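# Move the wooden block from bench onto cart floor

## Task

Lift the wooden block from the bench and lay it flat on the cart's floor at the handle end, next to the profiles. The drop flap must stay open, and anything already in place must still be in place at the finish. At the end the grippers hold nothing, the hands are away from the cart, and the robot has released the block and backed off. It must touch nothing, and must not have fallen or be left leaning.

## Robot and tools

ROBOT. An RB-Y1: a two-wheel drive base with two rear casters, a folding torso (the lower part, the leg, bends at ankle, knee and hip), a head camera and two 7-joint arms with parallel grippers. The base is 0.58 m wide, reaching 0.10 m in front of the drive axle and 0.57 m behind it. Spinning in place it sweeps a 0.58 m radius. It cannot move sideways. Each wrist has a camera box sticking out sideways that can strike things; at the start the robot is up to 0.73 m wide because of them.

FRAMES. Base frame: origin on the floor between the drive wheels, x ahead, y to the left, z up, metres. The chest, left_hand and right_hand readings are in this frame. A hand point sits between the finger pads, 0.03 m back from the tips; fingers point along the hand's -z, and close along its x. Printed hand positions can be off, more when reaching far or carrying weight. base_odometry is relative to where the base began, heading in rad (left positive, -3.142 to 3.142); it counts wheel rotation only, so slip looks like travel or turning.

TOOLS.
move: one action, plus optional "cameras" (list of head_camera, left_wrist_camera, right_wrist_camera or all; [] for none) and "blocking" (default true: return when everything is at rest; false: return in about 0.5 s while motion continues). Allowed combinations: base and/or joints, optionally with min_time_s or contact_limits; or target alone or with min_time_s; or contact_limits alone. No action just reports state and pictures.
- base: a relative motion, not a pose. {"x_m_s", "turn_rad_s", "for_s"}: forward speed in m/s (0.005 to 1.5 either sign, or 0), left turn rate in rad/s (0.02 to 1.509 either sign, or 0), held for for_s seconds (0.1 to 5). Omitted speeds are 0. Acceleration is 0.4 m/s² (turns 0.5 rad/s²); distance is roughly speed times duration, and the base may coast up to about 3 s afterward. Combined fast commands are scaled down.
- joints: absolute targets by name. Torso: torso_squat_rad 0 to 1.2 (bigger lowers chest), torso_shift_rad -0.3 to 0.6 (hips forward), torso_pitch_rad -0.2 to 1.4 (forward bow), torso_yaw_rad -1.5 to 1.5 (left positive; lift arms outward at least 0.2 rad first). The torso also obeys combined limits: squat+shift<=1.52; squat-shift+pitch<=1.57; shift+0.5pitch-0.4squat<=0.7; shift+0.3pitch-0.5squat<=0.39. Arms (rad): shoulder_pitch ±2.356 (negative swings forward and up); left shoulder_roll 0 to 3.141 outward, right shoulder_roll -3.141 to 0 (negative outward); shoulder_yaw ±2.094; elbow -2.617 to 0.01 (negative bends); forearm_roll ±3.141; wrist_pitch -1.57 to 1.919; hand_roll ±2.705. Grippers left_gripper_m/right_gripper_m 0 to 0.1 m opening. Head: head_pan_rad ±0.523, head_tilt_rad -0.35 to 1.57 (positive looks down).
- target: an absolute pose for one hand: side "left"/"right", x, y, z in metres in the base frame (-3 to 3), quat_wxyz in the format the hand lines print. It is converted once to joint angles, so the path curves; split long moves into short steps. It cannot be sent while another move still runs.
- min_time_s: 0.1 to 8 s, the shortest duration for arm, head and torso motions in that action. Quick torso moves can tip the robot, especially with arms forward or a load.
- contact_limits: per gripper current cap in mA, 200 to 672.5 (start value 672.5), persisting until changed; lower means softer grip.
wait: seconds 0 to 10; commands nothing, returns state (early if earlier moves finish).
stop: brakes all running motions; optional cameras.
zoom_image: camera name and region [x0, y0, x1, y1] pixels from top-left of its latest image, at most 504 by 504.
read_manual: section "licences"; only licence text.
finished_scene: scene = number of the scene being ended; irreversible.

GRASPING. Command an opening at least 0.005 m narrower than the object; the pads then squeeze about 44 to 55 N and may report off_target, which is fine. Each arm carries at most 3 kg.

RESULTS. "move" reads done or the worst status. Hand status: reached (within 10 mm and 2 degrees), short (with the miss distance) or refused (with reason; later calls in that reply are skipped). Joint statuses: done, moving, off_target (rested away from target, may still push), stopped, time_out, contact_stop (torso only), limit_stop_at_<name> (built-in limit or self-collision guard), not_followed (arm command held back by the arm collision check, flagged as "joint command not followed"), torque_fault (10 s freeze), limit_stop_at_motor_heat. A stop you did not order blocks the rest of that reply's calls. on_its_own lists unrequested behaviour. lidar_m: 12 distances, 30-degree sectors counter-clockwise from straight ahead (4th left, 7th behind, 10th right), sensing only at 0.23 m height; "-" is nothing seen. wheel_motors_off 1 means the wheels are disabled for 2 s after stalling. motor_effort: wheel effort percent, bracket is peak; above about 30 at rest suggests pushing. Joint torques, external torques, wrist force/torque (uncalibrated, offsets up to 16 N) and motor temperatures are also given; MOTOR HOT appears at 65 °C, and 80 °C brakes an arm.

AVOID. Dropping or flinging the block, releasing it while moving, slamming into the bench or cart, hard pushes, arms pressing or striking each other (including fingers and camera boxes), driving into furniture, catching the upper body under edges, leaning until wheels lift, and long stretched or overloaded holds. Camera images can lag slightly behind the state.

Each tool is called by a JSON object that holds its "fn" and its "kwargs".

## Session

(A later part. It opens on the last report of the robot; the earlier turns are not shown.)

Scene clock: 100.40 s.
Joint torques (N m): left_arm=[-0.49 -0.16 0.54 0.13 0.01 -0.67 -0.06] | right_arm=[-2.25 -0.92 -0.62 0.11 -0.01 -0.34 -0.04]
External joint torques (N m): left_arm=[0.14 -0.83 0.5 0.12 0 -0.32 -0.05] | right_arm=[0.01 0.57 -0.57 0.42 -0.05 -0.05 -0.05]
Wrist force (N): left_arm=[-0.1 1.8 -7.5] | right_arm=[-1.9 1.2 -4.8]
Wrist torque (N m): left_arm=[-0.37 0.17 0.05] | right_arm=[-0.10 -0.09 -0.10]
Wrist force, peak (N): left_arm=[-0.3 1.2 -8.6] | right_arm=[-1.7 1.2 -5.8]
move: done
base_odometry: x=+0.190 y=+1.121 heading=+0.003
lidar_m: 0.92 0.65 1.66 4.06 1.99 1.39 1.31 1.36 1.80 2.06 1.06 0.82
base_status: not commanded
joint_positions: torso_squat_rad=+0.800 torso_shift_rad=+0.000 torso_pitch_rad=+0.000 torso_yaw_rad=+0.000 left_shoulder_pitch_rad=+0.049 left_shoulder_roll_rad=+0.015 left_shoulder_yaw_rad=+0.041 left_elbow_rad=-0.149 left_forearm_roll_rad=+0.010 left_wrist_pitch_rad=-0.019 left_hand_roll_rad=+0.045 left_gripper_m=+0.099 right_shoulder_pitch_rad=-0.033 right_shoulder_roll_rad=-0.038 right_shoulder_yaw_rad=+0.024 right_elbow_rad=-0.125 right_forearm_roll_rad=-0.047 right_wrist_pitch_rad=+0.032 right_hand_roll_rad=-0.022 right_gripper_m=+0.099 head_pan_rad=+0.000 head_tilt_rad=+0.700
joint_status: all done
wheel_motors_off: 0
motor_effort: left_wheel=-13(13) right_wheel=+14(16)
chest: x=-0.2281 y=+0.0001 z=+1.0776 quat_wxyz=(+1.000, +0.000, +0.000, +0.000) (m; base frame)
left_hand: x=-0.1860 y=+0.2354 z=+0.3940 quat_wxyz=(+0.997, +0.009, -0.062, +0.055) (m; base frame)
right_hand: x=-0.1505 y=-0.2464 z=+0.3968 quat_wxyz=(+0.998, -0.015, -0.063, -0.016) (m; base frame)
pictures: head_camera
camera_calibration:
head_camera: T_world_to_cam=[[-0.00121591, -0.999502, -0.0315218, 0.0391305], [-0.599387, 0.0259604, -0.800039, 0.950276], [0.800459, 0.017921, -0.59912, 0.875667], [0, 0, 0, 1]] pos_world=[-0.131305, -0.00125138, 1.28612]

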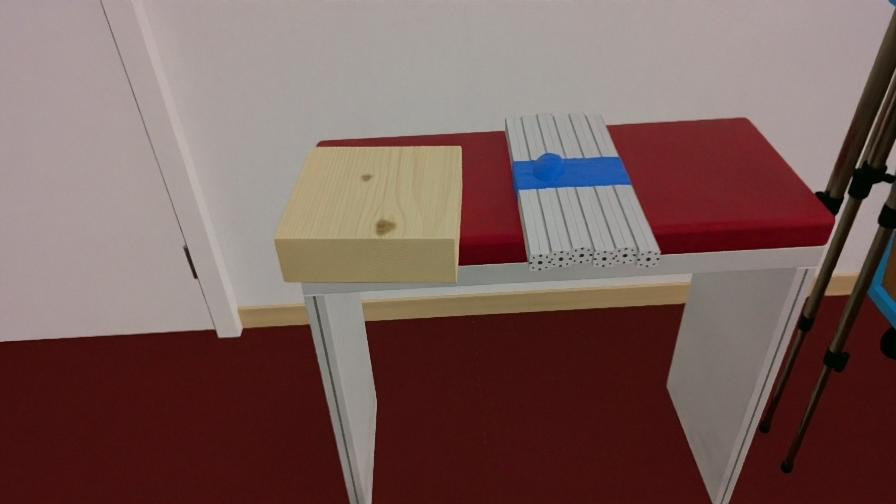

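{"fn": "move", "kwargs": {"base": {"x_m_s": -0.2, "for_s": 1.25}, "joints": {"head_tilt_rad": 0.8, "torso_squat_rad": 0.05}, "cameras": []}}

{"fn": "move", "kwargs": {"base": {"turn_rad_s": -0.6, "for_s": 2.618}, "cameras": ["head_camera"]}}

{"fn": "move", "kwargs": {"base": {"x_m_s": 0.35, "for_s": 4.3}, "cameras": []}}

{"fn": "move", "kwargs": {"base": {"turn_rad_s": 0.6, "for_s": 2.618}, "cameras": ["head_camera"]}}

Scene clock: 113.17 s.
Joint torques (N m): left_arm=[-1.11 -0.35 0.87 0.11 -0.05 -0.56 -0.07] | right_arm=[-2.08 -0.65 -0.59 -0.14 -0.09 -0.25 -0.02]
External joint torques (N m): left_arm=[-0.48 -1.01 0.83 0.09 -0.06 -0.21 -0.06] | right_arm=[0.18 0.85 -0.54 0.17 -0.13 0.05 -0.03]
Wrist force (N): left_arm=[-0.5 1.5 -7.2] | right_arm=[-1.7 0.6 -4.7]
Wrist torque (N m): left_arm=[-0.33 0.08 0.08] | right_arm=[-0.03 -0.06 -0.08]
Wrist force, peak (N): left_arm=[0.3 1.0 -8.6] | right_arm=[-2.0 0.6 -5.8]
move: done
base_odometry: x=-0.063 y=+1.120 heading=+0.001
lidar_m: 0.90 0.90 2.00 4.51 1.61 1.11 1.05 1.10 1.44 3.45 1.20 1.03
base_status: done (sent for 1.27 of 1.27 s)
joint_positions: torso_squat_rad=+0.050 torso_shift_rad=+0.000 torso_pitch_rad=+0.000 torso_yaw_rad=+0.000 left_shoulder_pitch_rad=+0.049 left_shoulder_roll_rad=+0.015 left_shoulder_yaw_rad=+0.041 left_elbow_rad=-0.149 left_forearm_roll_rad=+0.010 left_wrist_pitch_rad=-0.019 left_hand_roll_rad=+0.045 left_gripper_m=+0.099 right_shoulder_pitch_rad=-0.033 right_shoulder_roll_rad=-0.038 right_shoulder_yaw_rad=+0.024 right_elbow_rad=-0.125 right_forearm_roll_rad=-0.047 right_wrist_pitch_rad=+0.032 right_hand_roll_rad=-0.022 right_gripper_m=+0.099 head_pan_rad=+0.000 head_tilt_rad=+0.800
joint_status: all done
wheel_motors_off: 0
motor_effort: left_wheel=-19(32) right_wheel=+19(43)
chest: x=-0.2279 y=+0.0001 z=+1.2891 quat_wxyz=(+1.000, +0.000, +0.000, +0.000) (m; base frame)
left_hand: x=-0.1862 y=+0.2354 z=+0.6054 quat_wxyz=(+0.997, +0.009, -0.061, +0.055) (m; base frame)
right_hand: x=-0.1506 y=-0.2464 z=+0.6082 quat_wxyz=(+0.998, -0.015, -0.062, -0.016) (m; base frame)
pictures: none
No camera images: "cameras" was empty.

Scene clock: 117.33 s.
Joint torques (N m): left_arm=[-1.04 -0.28 0.68 0.09 -0.09 -0.6 0.01] | right_arm=[-1.92 -0.95 -0.79 0.14 -0.08 -0.19 -0.09]
External joint torques (N m): left_arm=[-0.41 -0.94 0.64 0.08 -0.09 -0.24 0.02] | right_arm=[0.34 0.54 -0.74 0.45 -0.11 0.1 -0.09]
Wrist force (N): left_arm=[0.1 1.0 -7.4] | right_arm=[-1.2 1.4 -4.5]
Wrist torque (N m): left_arm=[-0.30 0.14 0.09] | right_arm=[-0.14 -0.01 -0.07]
Wrist force, peak (N): left_arm=[-0.3 1.3 -8.5] | right_arm=[-1.5 1.0 -5.7]
move: done
base_odometry: x=-0.063 y=+1.120 heading=-1.579
lidar_m: 3.25 1.20 1.04 0.91 0.91 1.99 4.50 1.66 1.14 1.07 1.08 1.40
base_status: done (sent for 2.63 of 2.63 s)
joint_positions: torso_squat_rad=+0.050 torso_shift_rad=+0.000 torso_pitch_rad=+0.000 torso_yaw_rad=+0.000 left_shoulder_pitch_rad=+0.049 left_shoulder_roll_rad=+0.015 left_shoulder_yaw_rad=+0.041 left_elbow_rad=-0.149 left_forearm_roll_rad=+0.010 left_wrist_pitch_rad=-0.019 left_hand_roll_rad=+0.045 left_gripper_m=+0.099 right_shoulder_pitch_rad=-0.033 right_shoulder_roll_rad=-0.038 right_shoulder_yaw_rad=+0.024 right_elbow_rad=-0.125 right_forearm_roll_rad=-0.047 right_wrist_pitch_rad=+0.032 right_hand_roll_rad=-0.022 right_gripper_m=+0.099 head_pan_rad=+0.000 head_tilt_rad=+0.800
joint_status: not commanded
wheel_motors_off: 0
motor_effort: left_wheel=+19(55) right_wheel=+7(48)
chest: x=-0.2280 y=+0.0001 z=+1.2891 quat_wxyz=(+1.000, +0.000, +0.000, +0.000) (m; base frame)
left_hand: x=-0.1862 y=+0.2354 z=+0.6054 quat_wxyz=(+0.997, +0.009, -0.062, +0.055) (m; base frame)
right_hand: x=-0.1506 y=-0.2464 z=+0.6082 quat_wxyz=(+0.998, -0.015, -0.062, -0.016) (m; base frame)
pictures: head_camera
camera_calibration:
head_camera: T_world_to_cam=[[-0.00443931, -0.999504, -0.0311736, 0.0446182], [-0.676395, 0.0259619, -0.736081, 1.00841], [0.736526, 0.017818, -0.676175, 1.10377], [0, 0, 0, 1]] pos_world=[-0.130674, -0.00125112, 1.49001]

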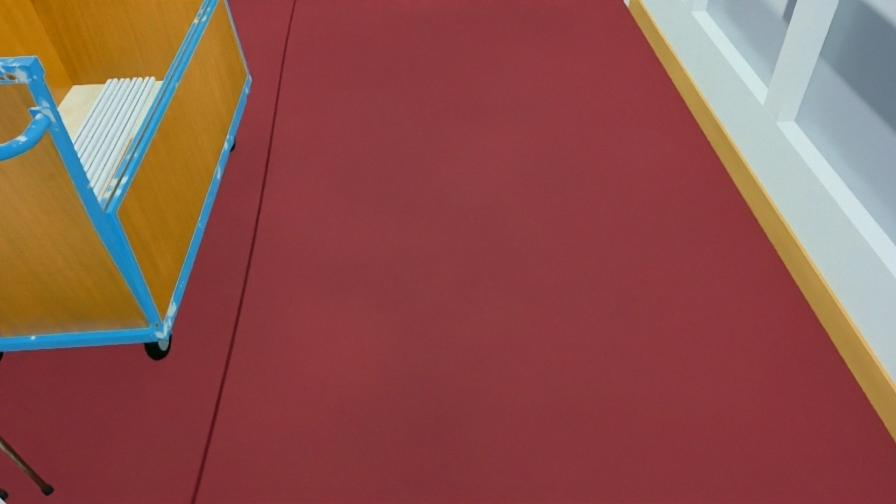

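Scene clock: 122.83 s.
Joint torques (N m): left_arm=[-0.36 -0.34 0.8 0.15 -0.13 -0.61 0.03] | right_arm=[-2.06 -1.02 -0.55 0.21 -0.21 -0.19 -0.1]
External joint torques (N m): left_arm=[0.27 -1 0.75 0.14 -0.13 -0.26 0.03] | right_arm=[0.19 0.47 -0.51 0.52 -0.25 0.1 -0.11]
Wrist force (N): left_arm=[0.3 0.4 -8.0] | right_arm=[-1.3 1.0 -4.8]
Wrist torque (N m): left_arm=[-0.20 0.17 0.04] | right_arm=[-0.08 -0.02 -0.09]
Wrist force, peak (N): left_arm=[-0.4 1.1 -9.1] | right_arm=[-2.0 1.2 -5.4]
move: done
base_odometry: x=-0.076 y=-0.385 heading=-1.578
lidar_m: 2.93 2.47 0.83 0.77 0.80 1.37 4.99 1.47 1.02 0.94 0.97 1.26
base_status: done (sent for 4.3 of 4.3 s)
joint_positions: torso_squat_rad=+0.050 torso_shift_rad=+0.000 torso_pitch_rad=+0.000 torso_yaw_rad=+0.000 left_shoulder_pitch_rad=+0.049 left_shoulder_roll_rad=+0.015 left_shoulder_yaw_rad=+0.041 left_elbow_rad=-0.149 left_forearm_roll_rad=+0.010 left_wrist_pitch_rad=-0.019 left_hand_roll_rad=+0.045 left_gripper_m=+0.099 right_shoulder_pitch_rad=-0.033 right_shoulder_roll_rad=-0.038 right_shoulder_yaw_rad=+0.024 right_elbow_rad=-0.125 right_forearm_roll_rad=-0.047 right_wrist_pitch_rad=+0.032 right_hand_roll_rad=-0.022 right_gripper_m=+0.099 head_pan_rad=+0.000 head_tilt_rad=+0.800
joint_status: not commanded
wheel_motors_off: 0
motor_effort: left_wheel=+4(47) right_wheel=-4(58)
chest: x=-0.2280 y=+0.0001 z=+1.2891 quat_wxyz=(+1.000, +0.000, +0.000, +0.000) (m; base frame)
left_hand: x=-0.1860 y=+0.2354 z=+0.6054 quat_wxyz=(+0.997, +0.009, -0.062, +0.055) (m; base frame)
right_hand: x=-0.1505 y=-0.2464 z=+0.6082 quat_wxyz=(+0.998, -0.015, -0.062, -0.016) (m; base frame)
pictures: none
No camera images: "cameras" was empty.

Scene clock: 127.00 s.
Joint torques (N m): left_arm=[-0.6 -0.22 0.9 -0.01 -0.1 -0.61 -0.07] | right_arm=[-1.83 -1.29 -0.68 0.09 -0.19 -0.34 -0.21]
External joint torques (N m): left_arm=[0.03 -0.88 0.86 -0.02 -0.1 -0.26 -0.06] | right_arm=[0.43 0.2 -0.63 0.4 -0.22 -0.05 -0.22]
Wrist force (N): left_arm=[-0.4 0.9 -7.2] | right_arm=[-1.5 1.0 -4.7]
Wrist torque (N m): left_arm=[-0.24 0.06 0.05] | right_arm=[-0.10 -0.01 -0.13]
Wrist force, peak (N): left_arm=[-0.7 1.5 -8.5] | right_arm=[-1.9 1.2 -5.4]
move: done
base_odometry: x=-0.076 y=-0.385 heading=+0.001
lidar_m: 0.78 0.81 1.38 4.66 1.43 1.00 0.94 0.99 1.30 3.10 2.43 0.82
base_status: done (sent for 2.63 of 2.63 s)
joint_positions: torso_squat_rad=+0.050 torso_shift_rad=+0.000 torso_pitch_rad=+0.000 torso_yaw_rad=+0.000 left_shoulder_pitch_rad=+0.049 left_shoulder_roll_rad=+0.015 left_shoulder_yaw_rad=+0.041 left_elbow_rad=-0.149 left_forearm_roll_rad=+0.010 left_wrist_pitch_rad=-0.019 left_hand_roll_rad=+0.045 left_gripper_m=+0.099 right_shoulder_pitch_rad=-0.033 right_shoulder_roll_rad=-0.038 right_shoulder_yaw_rad=+0.024 right_elbow_rad=-0.125 right_forearm_roll_rad=-0.047 right_wrist_pitch_rad=+0.032 right_hand_roll_rad=-0.022 right_gripper_m=+0.099 head_pan_rad=+0.000 head_tilt_rad=+0.800
joint_status: not commanded
wheel_motors_off: 0
motor_effort: left_wheel=+8(50) right_wheel=+20(44)
chest: x=-0.2280 y=+0.0001 z=+1.2891 quat_wxyz=(+1.000, +0.000, +0.000, +0.000) (m; base frame)
left_hand: x=-0.1861 y=+0.2354 z=+0.6054 quat_wxyz=(+0.997, +0.009, -0.062, +0.055) (m; base frame)
right_hand: x=-0.1505 y=-0.2464 z=+0.6082 quat_wxyz=(+0.998, -0.015, -0.063, -0.016) (m; base frame)
pictures: head_camera
camera_calibration:
head_camera: T_world_to_cam=[[-0.00443799, -0.999504, -0.0311733, 0.0446179], [-0.676446, 0.0259595, -0.736035, 1.00833], [0.736479, 0.0178205, -0.676226, 1.10384], [0, 0, 0, 1]] pos_world=[-0.130674, -0.00125113, 1.49001]

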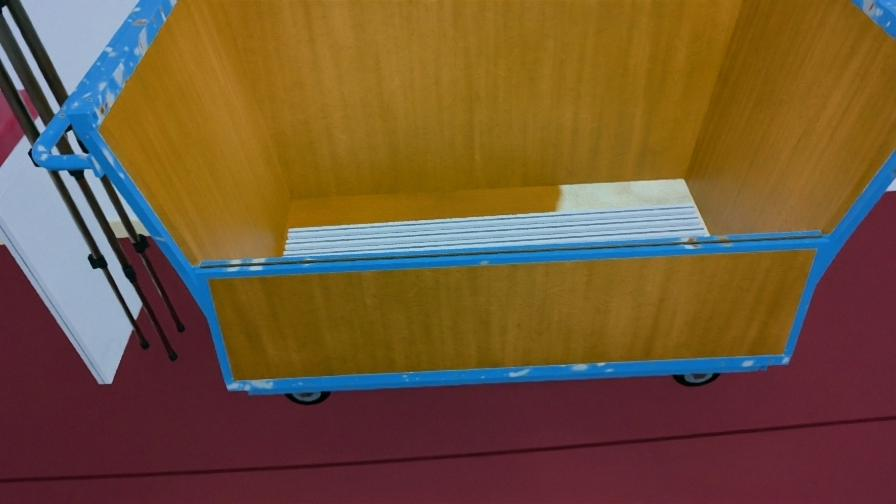

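{"fn": "move", "kwargs": {"base": {"x_m_s": 0.2, "for_s": 2.3}, "joints": {"head_tilt_rad": 0.9, "torso_squat_rad": 0.05}, "cameras": ["head_camera"]}}

{"fn": "move", "kwargs": {"joints": {"head_tilt_rad": 0.6, "torso_pitch_rad": 0.6}, "min_time_s": 4, "cameras": ["head_camera"]}}

{"fn": "zoom_image", "kwargs": {"camera": "head_camera", "region": [0, 0, 504, 504]}}

Scene clock: 132.37 s.
Joint torques (N m): left_arm=[-0.68 -0.13 0.84 -0.03 0 -0.66 -0.04] | right_arm=[-2.3 -0.91 -0.48 0.16 -0.14 -0.21 -0.07]
External joint torques (N m): left_arm=[-0.06 -0.8 0.8 -0.05 0 -0.31 -0.03] | right_arm=[-0.05 0.58 -0.44 0.47 -0.18 0.08 -0.08]
Wrist force (N): left_arm=[-0.3 0.5 -7.9] | right_arm=[-1.7 0.8 -4.6]
Wrist torque (N m): left_arm=[-0.21 0.09 0.09] | right_arm=[-0.10 -0.06 -0.08]
Wrist force, peak (N): left_arm=[0.2 2.1 -8.6] | right_arm=[-2.0 1.5 -5.5]
move: done
base_odometry: x=+0.384 y=-0.384 heading=+0.002
lidar_m: 0.32 0.33 0.45 1.78 2.11 1.47 1.40 1.45 1.92 4.59 0.50 0.34
base_status: done (sent for 2.3 of 2.3 s)
joint_positions: torso_squat_rad=+0.050 torso_shift_rad=+0.000 torso_pitch_rad=+0.000 torso_yaw_rad=+0.000 left_shoulder_pitch_rad=+0.049 left_shoulder_roll_rad=+0.015 left_shoulder_yaw_rad=+0.041 left_elbow_rad=-0.149 left_forearm_roll_rad=+0.010 left_wrist_pitch_rad=-0.019 left_hand_roll_rad=+0.045 left_gripper_m=+0.099 right_shoulder_pitch_rad=-0.033 right_shoulder_roll_rad=-0.038 right_shoulder_yaw_rad=+0.024 right_elbow_rad=-0.125 right_forearm_roll_rad=-0.047 right_wrist_pitch_rad=+0.032 right_hand_roll_rad=-0.022 right_gripper_m=+0.099 head_pan_rad=+0.000 head_tilt_rad=+0.900
joint_status: all done
wheel_motors_off: 0
motor_effort: left_wheel=+15(48) right_wheel=-13(51)
chest: x=-0.2280 y=+0.0001 z=+1.2891 quat_wxyz=(+1.000, +0.000, +0.000, +0.000) (m; base frame)
left_hand: x=-0.1861 y=+0.2354 z=+0.6054 quat_wxyz=(+0.997, +0.009, -0.062, +0.055) (m; base frame)
right_hand: x=-0.1505 y=-0.2464 z=+0.6082 quat_wxyz=(+0.998, -0.015, -0.063, -0.016) (m; base frame)
pictures: head_camera
camera_calibration:
head_camera: T_world_to_cam=[[-0.00752782, -0.999504, -0.0305758, 0.0430926], [-0.74653, 0.0259608, -0.664845, 0.887939], [0.665309, 0.0178209, -0.746355, 1.19358], [0, 0, 0, 1]] pos_world=[-0.130904, -0.00125113, 1.48249]

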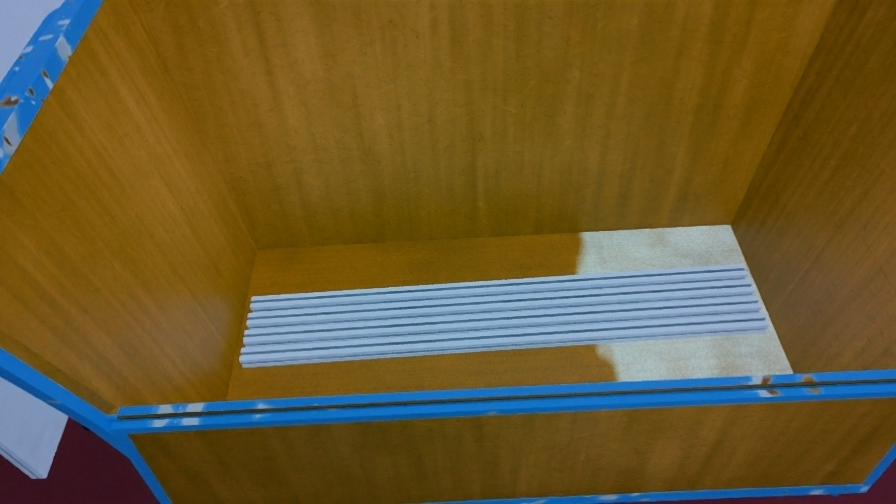

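Scene clock: 136.67 s.
Joint torques (N m): left_arm=[13.12 0.02 1.01 6.36 -0.02 0.72 -0.04] | right_arm=[13.68 -0.56 -1.1 6.38 -0.13 0.83 -0.13]
External joint torques (N m): left_arm=[-1.92 -0.79 0.83 0.25 -0.01 -0.09 -0.06] | right_arm=[0.32 0.51 -0.85 0.89 -0.03 0.01 -0.11]
Wrist force (N): left_arm=[3.6 1.0 -6.8] | right_arm=[2.0 0.8 -4.2]
Wrist torque (N m): left_arm=[-0.27 0.28 0.05] | right_arm=[-0.02 0.14 -0.06]
Wrist force, peak (N): left_arm=[3.7 0.5 -8.1] | right_arm=[-1.0 1.1 -5.5]
move: done
base_odometry: x=+0.384 y=-0.384 heading=+0.002
lidar_m: 0.32 0.34 0.44 1.77 2.12 1.48 1.40 1.46 1.93 4.58 0.48 0.34
base_status: not commanded
joint_positions: torso_squat_rad=+0.050 torso_shift_rad=+0.000 torso_pitch_rad=+0.600 torso_yaw_rad=+0.000 left_shoulder_pitch_rad=+0.049 left_shoulder_roll_rad=+0.015 left_shoulder_yaw_rad=+0.041 left_elbow_rad=-0.149 left_forearm_roll_rad=+0.010 left_wrist_pitch_rad=-0.019 left_hand_roll_rad=+0.045 left_gripper_m=+0.099 right_shoulder_pitch_rad=-0.033 right_shoulder_roll_rad=-0.038 right_shoulder_yaw_rad=+0.024 right_elbow_rad=-0.125 right_forearm_roll_rad=-0.047 right_wrist_pitch_rad=+0.032 right_hand_roll_rad=-0.022 right_gripper_m=+0.099 head_pan_rad=+0.000 head_tilt_rad=+0.600
joint_status: all done
wheel_motors_off: 0
motor_effort: left_wheel=+14(16) right_wheel=-14(15)
chest: x=-0.0533 y=+0.0001 z=+1.2350 quat_wxyz=(+0.955, +0.000, +0.295, +0.000) (m; base frame)
left_hand: x=-0.4048 y=+0.2354 z=+0.6472 quat_wxyz=(+0.970, +0.024, +0.236, +0.050) (m; base frame)
right_hand: x=-0.3738 y=-0.2464 z=+0.6293 quat_wxyz=(+0.972, -0.020, +0.235, -0.011) (m; base frame)
pictures: head_camera
camera_calibration:
head_camera: T_world_to_cam=[[-0.0163157, -0.999502, -0.0270247, 0.0378903], [-0.909624, 0.0260589, -0.414615, 0.697805], [0.415113, 0.0178175, -0.909595, 1.17515], [0, 0, 0, 1]] pos_world=[0.147539, -0.00125083, 1.35925]

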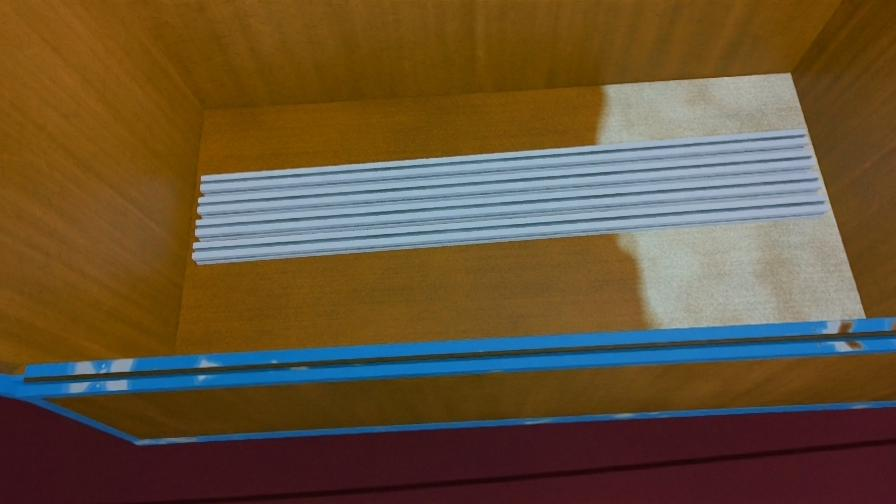

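Scaled by 1.000.

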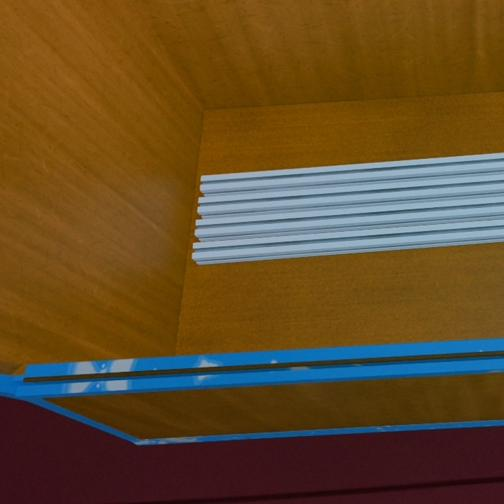

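{"fn": "move", "kwargs": {"joints": {"torso_pitch_rad": 0.0, "torso_squat_rad": 0.35, "head_tilt_rad": 0.7}, "min_time_s": 3, "cameras": []}}

{"fn": "move", "kwargs": {"base": {"x_m_s": -0.35, "for_s": 1.3}, "cameras": []}}

{"fn": "move", "kwargs": {"base": {"turn_rad_s": 0.6, "for_s": 2.615}, "cameras": []}}

{"fn": "move", "kwargs": {"base": {"x_m_s": 0.4, "for_s": 4.7}, "cameras": []}}

{"fn": "move", "kwargs": {"base": {"turn_rad_s": -0.6, "for_s": 2.618}, "joints": {"torso_squat_rad": 0.8}, "cameras": ["head_camera"]}}

Scene clock: 185.40 s.
Joint torques (N m): left_arm=[-0.78 -0.34 1 0.13 -0.06 -0.48 0] | right_arm=[-2.12 -1.07 -0.45 0.17 -0.06 -0.21 -0.04]
External joint torques (N m): left_arm=[-0.15 -1.01 0.96 0.11 -0.07 -0.13 0] | right_arm=[0.14 0.42 -0.4 0.48 -0.1 0.09 -0.05]
Wrist force (N): left_arm=[-0.3 1.5 -7.6] | right_arm=[-1.6 1.2 -4.8]
Wrist torque (N m): left_arm=[-0.31 0.07 0.10] | right_arm=[-0.08 -0.02 -0.10]
Wrist force, peak (N): left_arm=[3.9 0.9 -7.7] | right_arm=[-0.8 1.3 -5.7]
move: done
base_odometry: x=+0.384 y=-0.384 heading=+0.002
lidar_m: 0.31 0.33 0.46 1.76 2.11 1.49 1.40 1.46 1.91 4.59 0.49 0.34
base_status: not commanded
joint_positions: torso_squat_rad=+0.350 torso_shift_rad=+0.000 torso_pitch_rad=+0.000 torso_yaw_rad=+0.000 left_shoulder_pitch_rad=+0.049 left_shoulder_roll_rad=+0.015 left_shoulder_yaw_rad=+0.041 left_elbow_rad=-0.149 left_forearm_roll_rad=+0.010 left_wrist_pitch_rad=-0.019 left_hand_roll_rad=+0.045 left_gripper_m=+0.099 right_shoulder_pitch_rad=-0.033 right_shoulder_roll_rad=-0.038 right_shoulder_yaw_rad=+0.024 right_elbow_rad=-0.125 right_forearm_roll_rad=-0.047 right_wrist_pitch_rad=+0.032 right_hand_roll_rad=-0.022 right_gripper_m=+0.099 head_pan_rad=+0.000 head_tilt_rad=+0.700
joint_status: all done
wheel_motors_off: 0
motor_effort: left_wheel=+14(15) right_wheel=-14(16)
chest: x=-0.2280 y=+0.0001 z=+1.2475 quat_wxyz=(+1.000, +0.000, +0.000, +0.000) (m; base frame)
left_hand: x=-0.1862 y=+0.2354 z=+0.5639 quat_wxyz=(+0.997, +0.009, -0.062, +0.055) (m; base frame)
right_hand: x=-0.1506 y=-0.2464 z=+0.5666 quat_wxyz=(+0.998, -0.015, -0.063, -0.016) (m; base frame)
pictures: none
No camera images: "cameras" was empty.

Scene clock: 188.03 s.
Joint torques (N m): left_arm=[-0.91 -0.16 0.75 0.1 -0.01 -0.51 0] | right_arm=[-2.19 -0.88 -0.51 0.05 -0.11 -0.17 -0.09]
External joint torques (N m): left_arm=[-0.28 -0.82 0.71 0.09 -0.02 -0.16 0.01] | right_arm=[0.07 0.61 -0.46 0.36 -0.15 0.12 -0.1]
Wrist force (N): left_arm=[-0.8 0.7 -7.8] | right_arm=[-2.2 0.7 -4.5]
Wrist torque (N m): left_arm=[-0.21 0.04 0.13] | right_arm=[-0.06 -0.12 -0.09]
Wrist force, peak (N): left_arm=[0.7 1.0 -9.0] | right_arm=[-1.8 1.4 -5.4]
move: done
base_odometry: x=-0.071 y=-0.385 heading=+0.004
lidar_m: 0.77 0.80 1.37 4.59 1.43 1.00 0.95 0.99 1.30 3.14 2.41 0.83
base_status: done (sent for 1.3 of 1.3 s)
joint_positions: torso_squat_rad=+0.350 torso_shift_rad=+0.000 torso_pitch_rad=+0.000 torso_yaw_rad=+0.000 left_shoulder_pitch_rad=+0.049 left_shoulder_roll_rad=+0.015 left_shoulder_yaw_rad=+0.041 left_elbow_rad=-0.149 left_forearm_roll_rad=+0.010 left_wrist_pitch_rad=-0.019 left_hand_roll_rad=+0.045 left_gripper_m=+0.099 right_shoulder_pitch_rad=-0.033 right_shoulder_roll_rad=-0.038 right_shoulder_yaw_rad=+0.024 right_elbow_rad=-0.125 right_forearm_roll_rad=-0.047 right_wrist_pitch_rad=+0.032 right_hand_roll_rad=-0.022 right_gripper_m=+0.099 head_pan_rad=+0.000 head_tilt_rad=+0.700
joint_status: not commanded
wheel_motors_off: 0
motor_effort: left_wheel=+20(55) right_wheel=-23(37)
chest: x=-0.2280 y=+0.0001 z=+1.2475 quat_wxyz=(+1.000, +0.000, +0.000, +0.000) (m; base frame)
left_hand: x=-0.1861 y=+0.2354 z=+0.5639 quat_wxyz=(+0.997, +0.009, -0.062, +0.055) (m; base frame)
right_hand: x=-0.1506 y=-0.2464 z=+0.5666 quat_wxyz=(+0.998, -0.015, -0.063, -0.016) (m; base frame)
pictures: none
No camera images: "cameras" was empty.

Scene clock: 192.17 s.
Joint torques (N m): left_arm=[-0.79 -0.22 0.8 0 -0.04 -0.58 -0.02] | right_arm=[-2.37 -1.22 -0.63 -0.12 -0.12 -0.11 0.02]
External joint torques (N m): left_arm=[-0.16 -0.88 0.76 -0.02 -0.04 -0.23 -0.01] | right_arm=[-0.12 0.27 -0.58 0.19 -0.16 0.18 0.01]
Wrist force (N): left_arm=[-0.2 1.5 -7.0] | right_arm=[-1.6 0.8 -4.8]
Wrist torque (N m): left_arm=[-0.30 0.09 0.13] | right_arm=[-0.07 -0.01 -0.10]
Wrist force, peak (N): left_arm=[0.0 1.5 -8.2] | right_arm=[-2.2 1.4 -5.4]
move: done
base_odometry: x=-0.071 y=-0.385 heading=+1.564
lidar_m: 4.66 1.42 0.99 0.93 0.97 1.28 3.10 2.43 0.85 0.79 0.81 1.37
base_status: done (sent for 2.6 of 2.6 s)
joint_positions: torso_squat_rad=+0.350 torso_shift_rad=+0.000 torso_pitch_rad=+0.000 torso_yaw_rad=+0.000 left_shoulder_pitch_rad=+0.049 left_shoulder_roll_rad=+0.015 left_shoulder_yaw_rad=+0.041 left_elbow_rad=-0.149 left_forearm_roll_rad=+0.010 left_wrist_pitch_rad=-0.019 left_hand_roll_rad=+0.045 left_gripper_m=+0.099 right_shoulder_pitch_rad=-0.033 right_shoulder_roll_rad=-0.038 right_shoulder_yaw_rad=+0.024 right_elbow_rad=-0.125 right_forearm_roll_rad=-0.047 right_wrist_pitch_rad=+0.032 right_hand_roll_rad=-0.022 right_gripper_m=+0.099 head_pan_rad=+0.000 head_tilt_rad=+0.700
joint_status: not commanded
wheel_motors_off: 0
motor_effort: left_wheel=+9(50) right_wheel=+18(54)
chest: x=-0.2280 y=+0.0001 z=+1.2475 quat_wxyz=(+1.000, +0.000, +0.000, +0.000) (m; base frame)
left_hand: x=-0.1861 y=+0.2354 z=+0.5639 quat_wxyz=(+0.997, +0.009, -0.062, +0.055) (m; base frame)
right_hand: x=-0.1506 y=-0.2464 z=+0.5666 quat_wxyz=(+0.998, -0.015, -0.063, -0.016) (m; base frame)
pictures: none
No camera images: "cameras" was empty.

Scene clock: 198.23 s.
Joint torques (N m): left_arm=[-0.39 -0.32 0.92 0.08 -0.17 -0.56 -0.03] | right_arm=[-2.4 -0.79 -0.64 0.28 -0.06 -0.22 -0.05]
External joint torques (N m): left_arm=[0.23 -0.98 0.88 0.06 -0.17 -0.21 -0.02] | right_arm=[-0.15 0.7 -0.59 0.59 -0.1 0.07 -0.06]
Wrist force (N): left_arm=[0.1 0.8 -6.8] | right_arm=[-1.7 0.4 -5.0]
Wrist torque (N m): left_arm=[-0.28 0.15 0.13] | right_arm=[-0.01 -0.04 -0.07]
Wrist force, peak (N): left_arm=[-0.6 1.2 -8.4] | right_arm=[-2.3 1.2 -5.4]
move: done
base_odometry: x=-0.059 y=+1.495 heading=+1.565
lidar_m: 4.12 1.58 1.11 1.04 1.08 1.44 3.45 1.48 1.29 0.92 1.53 2.00
base_status: done (sent for 4.7 of 4.7 s)
joint_positions: torso_squat_rad=+0.350 torso_shift_rad=+0.000 torso_pitch_rad=+0.000 torso_yaw_rad=+0.000 left_shoulder_pitch_rad=+0.049 left_shoulder_roll_rad=+0.015 left_shoulder_yaw_rad=+0.041 left_elbow_rad=-0.149 left_forearm_roll_rad=+0.010 left_wrist_pitch_rad=-0.019 left_hand_roll_rad=+0.045 left_gripper_m=+0.099 right_shoulder_pitch_rad=-0.033 right_shoulder_roll_rad=-0.038 right_shoulder_yaw_rad=+0.024 right_elbow_rad=-0.125 right_forearm_roll_rad=-0.047 right_wrist_pitch_rad=+0.032 right_hand_roll_rad=-0.022 right_gripper_m=+0.099 head_pan_rad=+0.000 head_tilt_rad=+0.700
joint_status: not commanded
wheel_motors_off: 0
motor_effort: left_wheel=+16(47) right_wheel=-13(48)
chest: x=-0.2280 y=+0.0001 z=+1.2475 quat_wxyz=(+1.000, +0.000, +0.000, +0.000) (m; base frame)
left_hand: x=-0.1861 y=+0.2354 z=+0.5639 quat_wxyz=(+0.997, +0.009, -0.062, +0.055) (m; base frame)
right_hand: x=-0.1505 y=-0.2464 z=+0.5666 quat_wxyz=(+0.998, -0.015, -0.062, -0.016) (m; base frame)
pictures: none
No camera images: "cameras" was empty.

Scene clock: 202.40 s.
Joint torques (N m): left_arm=[-0.59 -0.13 0.68 0.01 -0.07 -0.42 0.1] | right_arm=[-2.24 -0.7 -0.64 0.06 -0.09 -0.25 -0.08]
External joint torques (N m): left_arm=[0.04 -0.79 0.64 0 -0.08 -0.07 0.1] | right_arm=[0.02 0.8 -0.59 0.37 -0.13 0.04 -0.08]
Wrist force (N): left_arm=[-0.4 1.2 -7.7] | right_arm=[-2.2 1.3 -4.8]
Wrist torque (N m): left_arm=[-0.27 0.13 0.07] | right_arm=[-0.11 -0.12 -0.08]
Wrist force, peak (N): left_arm=[0.2 1.6 -8.4] | right_arm=[-2.2 1.0 -5.7]
move: done
base_odometry: x=-0.059 y=+1.495 heading=-0.014
lidar_m: 0.91 1.53 1.98 4.12 1.60 1.11 1.05 1.09 1.42 3.25 1.53 1.28
base_status: done (sent for 2.63 of 2.63 s)
joint_positions: torso_squat_rad=+0.800 torso_shift_rad=+0.000 torso_pitch_rad=+0.000 torso_yaw_rad=+0.000 left_shoulder_pitch_rad=+0.049 left_shoulder_roll_rad=+0.015 left_shoulder_yaw_rad=+0.041 left_elbow_rad=-0.149 left_forearm_roll_rad=+0.010 left_wrist_pitch_rad=-0.019 left_hand_roll_rad=+0.045 left_gripper_m=+0.099 right_shoulder_pitch_rad=-0.033 right_shoulder_roll_rad=-0.038 right_shoulder_yaw_rad=+0.024 right_elbow_rad=-0.125 right_forearm_roll_rad=-0.047 right_wrist_pitch_rad=+0.032 right_hand_roll_rad=-0.022 right_gripper_m=+0.099 head_pan_rad=+0.000 head_tilt_rad=+0.700
joint_status: all done
wheel_motors_off: 0
motor_effort: left_wheel=+22(45) right_wheel=+2(51)
chest: x=-0.2281 y=+0.0001 z=+1.0776 quat_wxyz=(+1.000, +0.000, +0.000, +0.000) (m; base frame)
left_hand: x=-0.1861 y=+0.2354 z=+0.3940 quat_wxyz=(+0.997, +0.009, -0.062, +0.055) (m; base frame)
right_hand: x=-0.1505 y=-0.2464 z=+0.3968 quat_wxyz=(+0.998, -0.015, -0.063, -0.016) (m; base frame)
pictures: head_camera
camera_calibration:
head_camera: T_world_to_cam=[[-0.00129497, -0.999504, -0.0314608, 0.0390418], [-0.599385, 0.0259589, -0.80004, 0.950278], [0.80046, 0.0178211, -0.599121, 0.875668], [0, 0, 0, 1]] pos_world=[-0.131305, -0.00125113, 1.28612]

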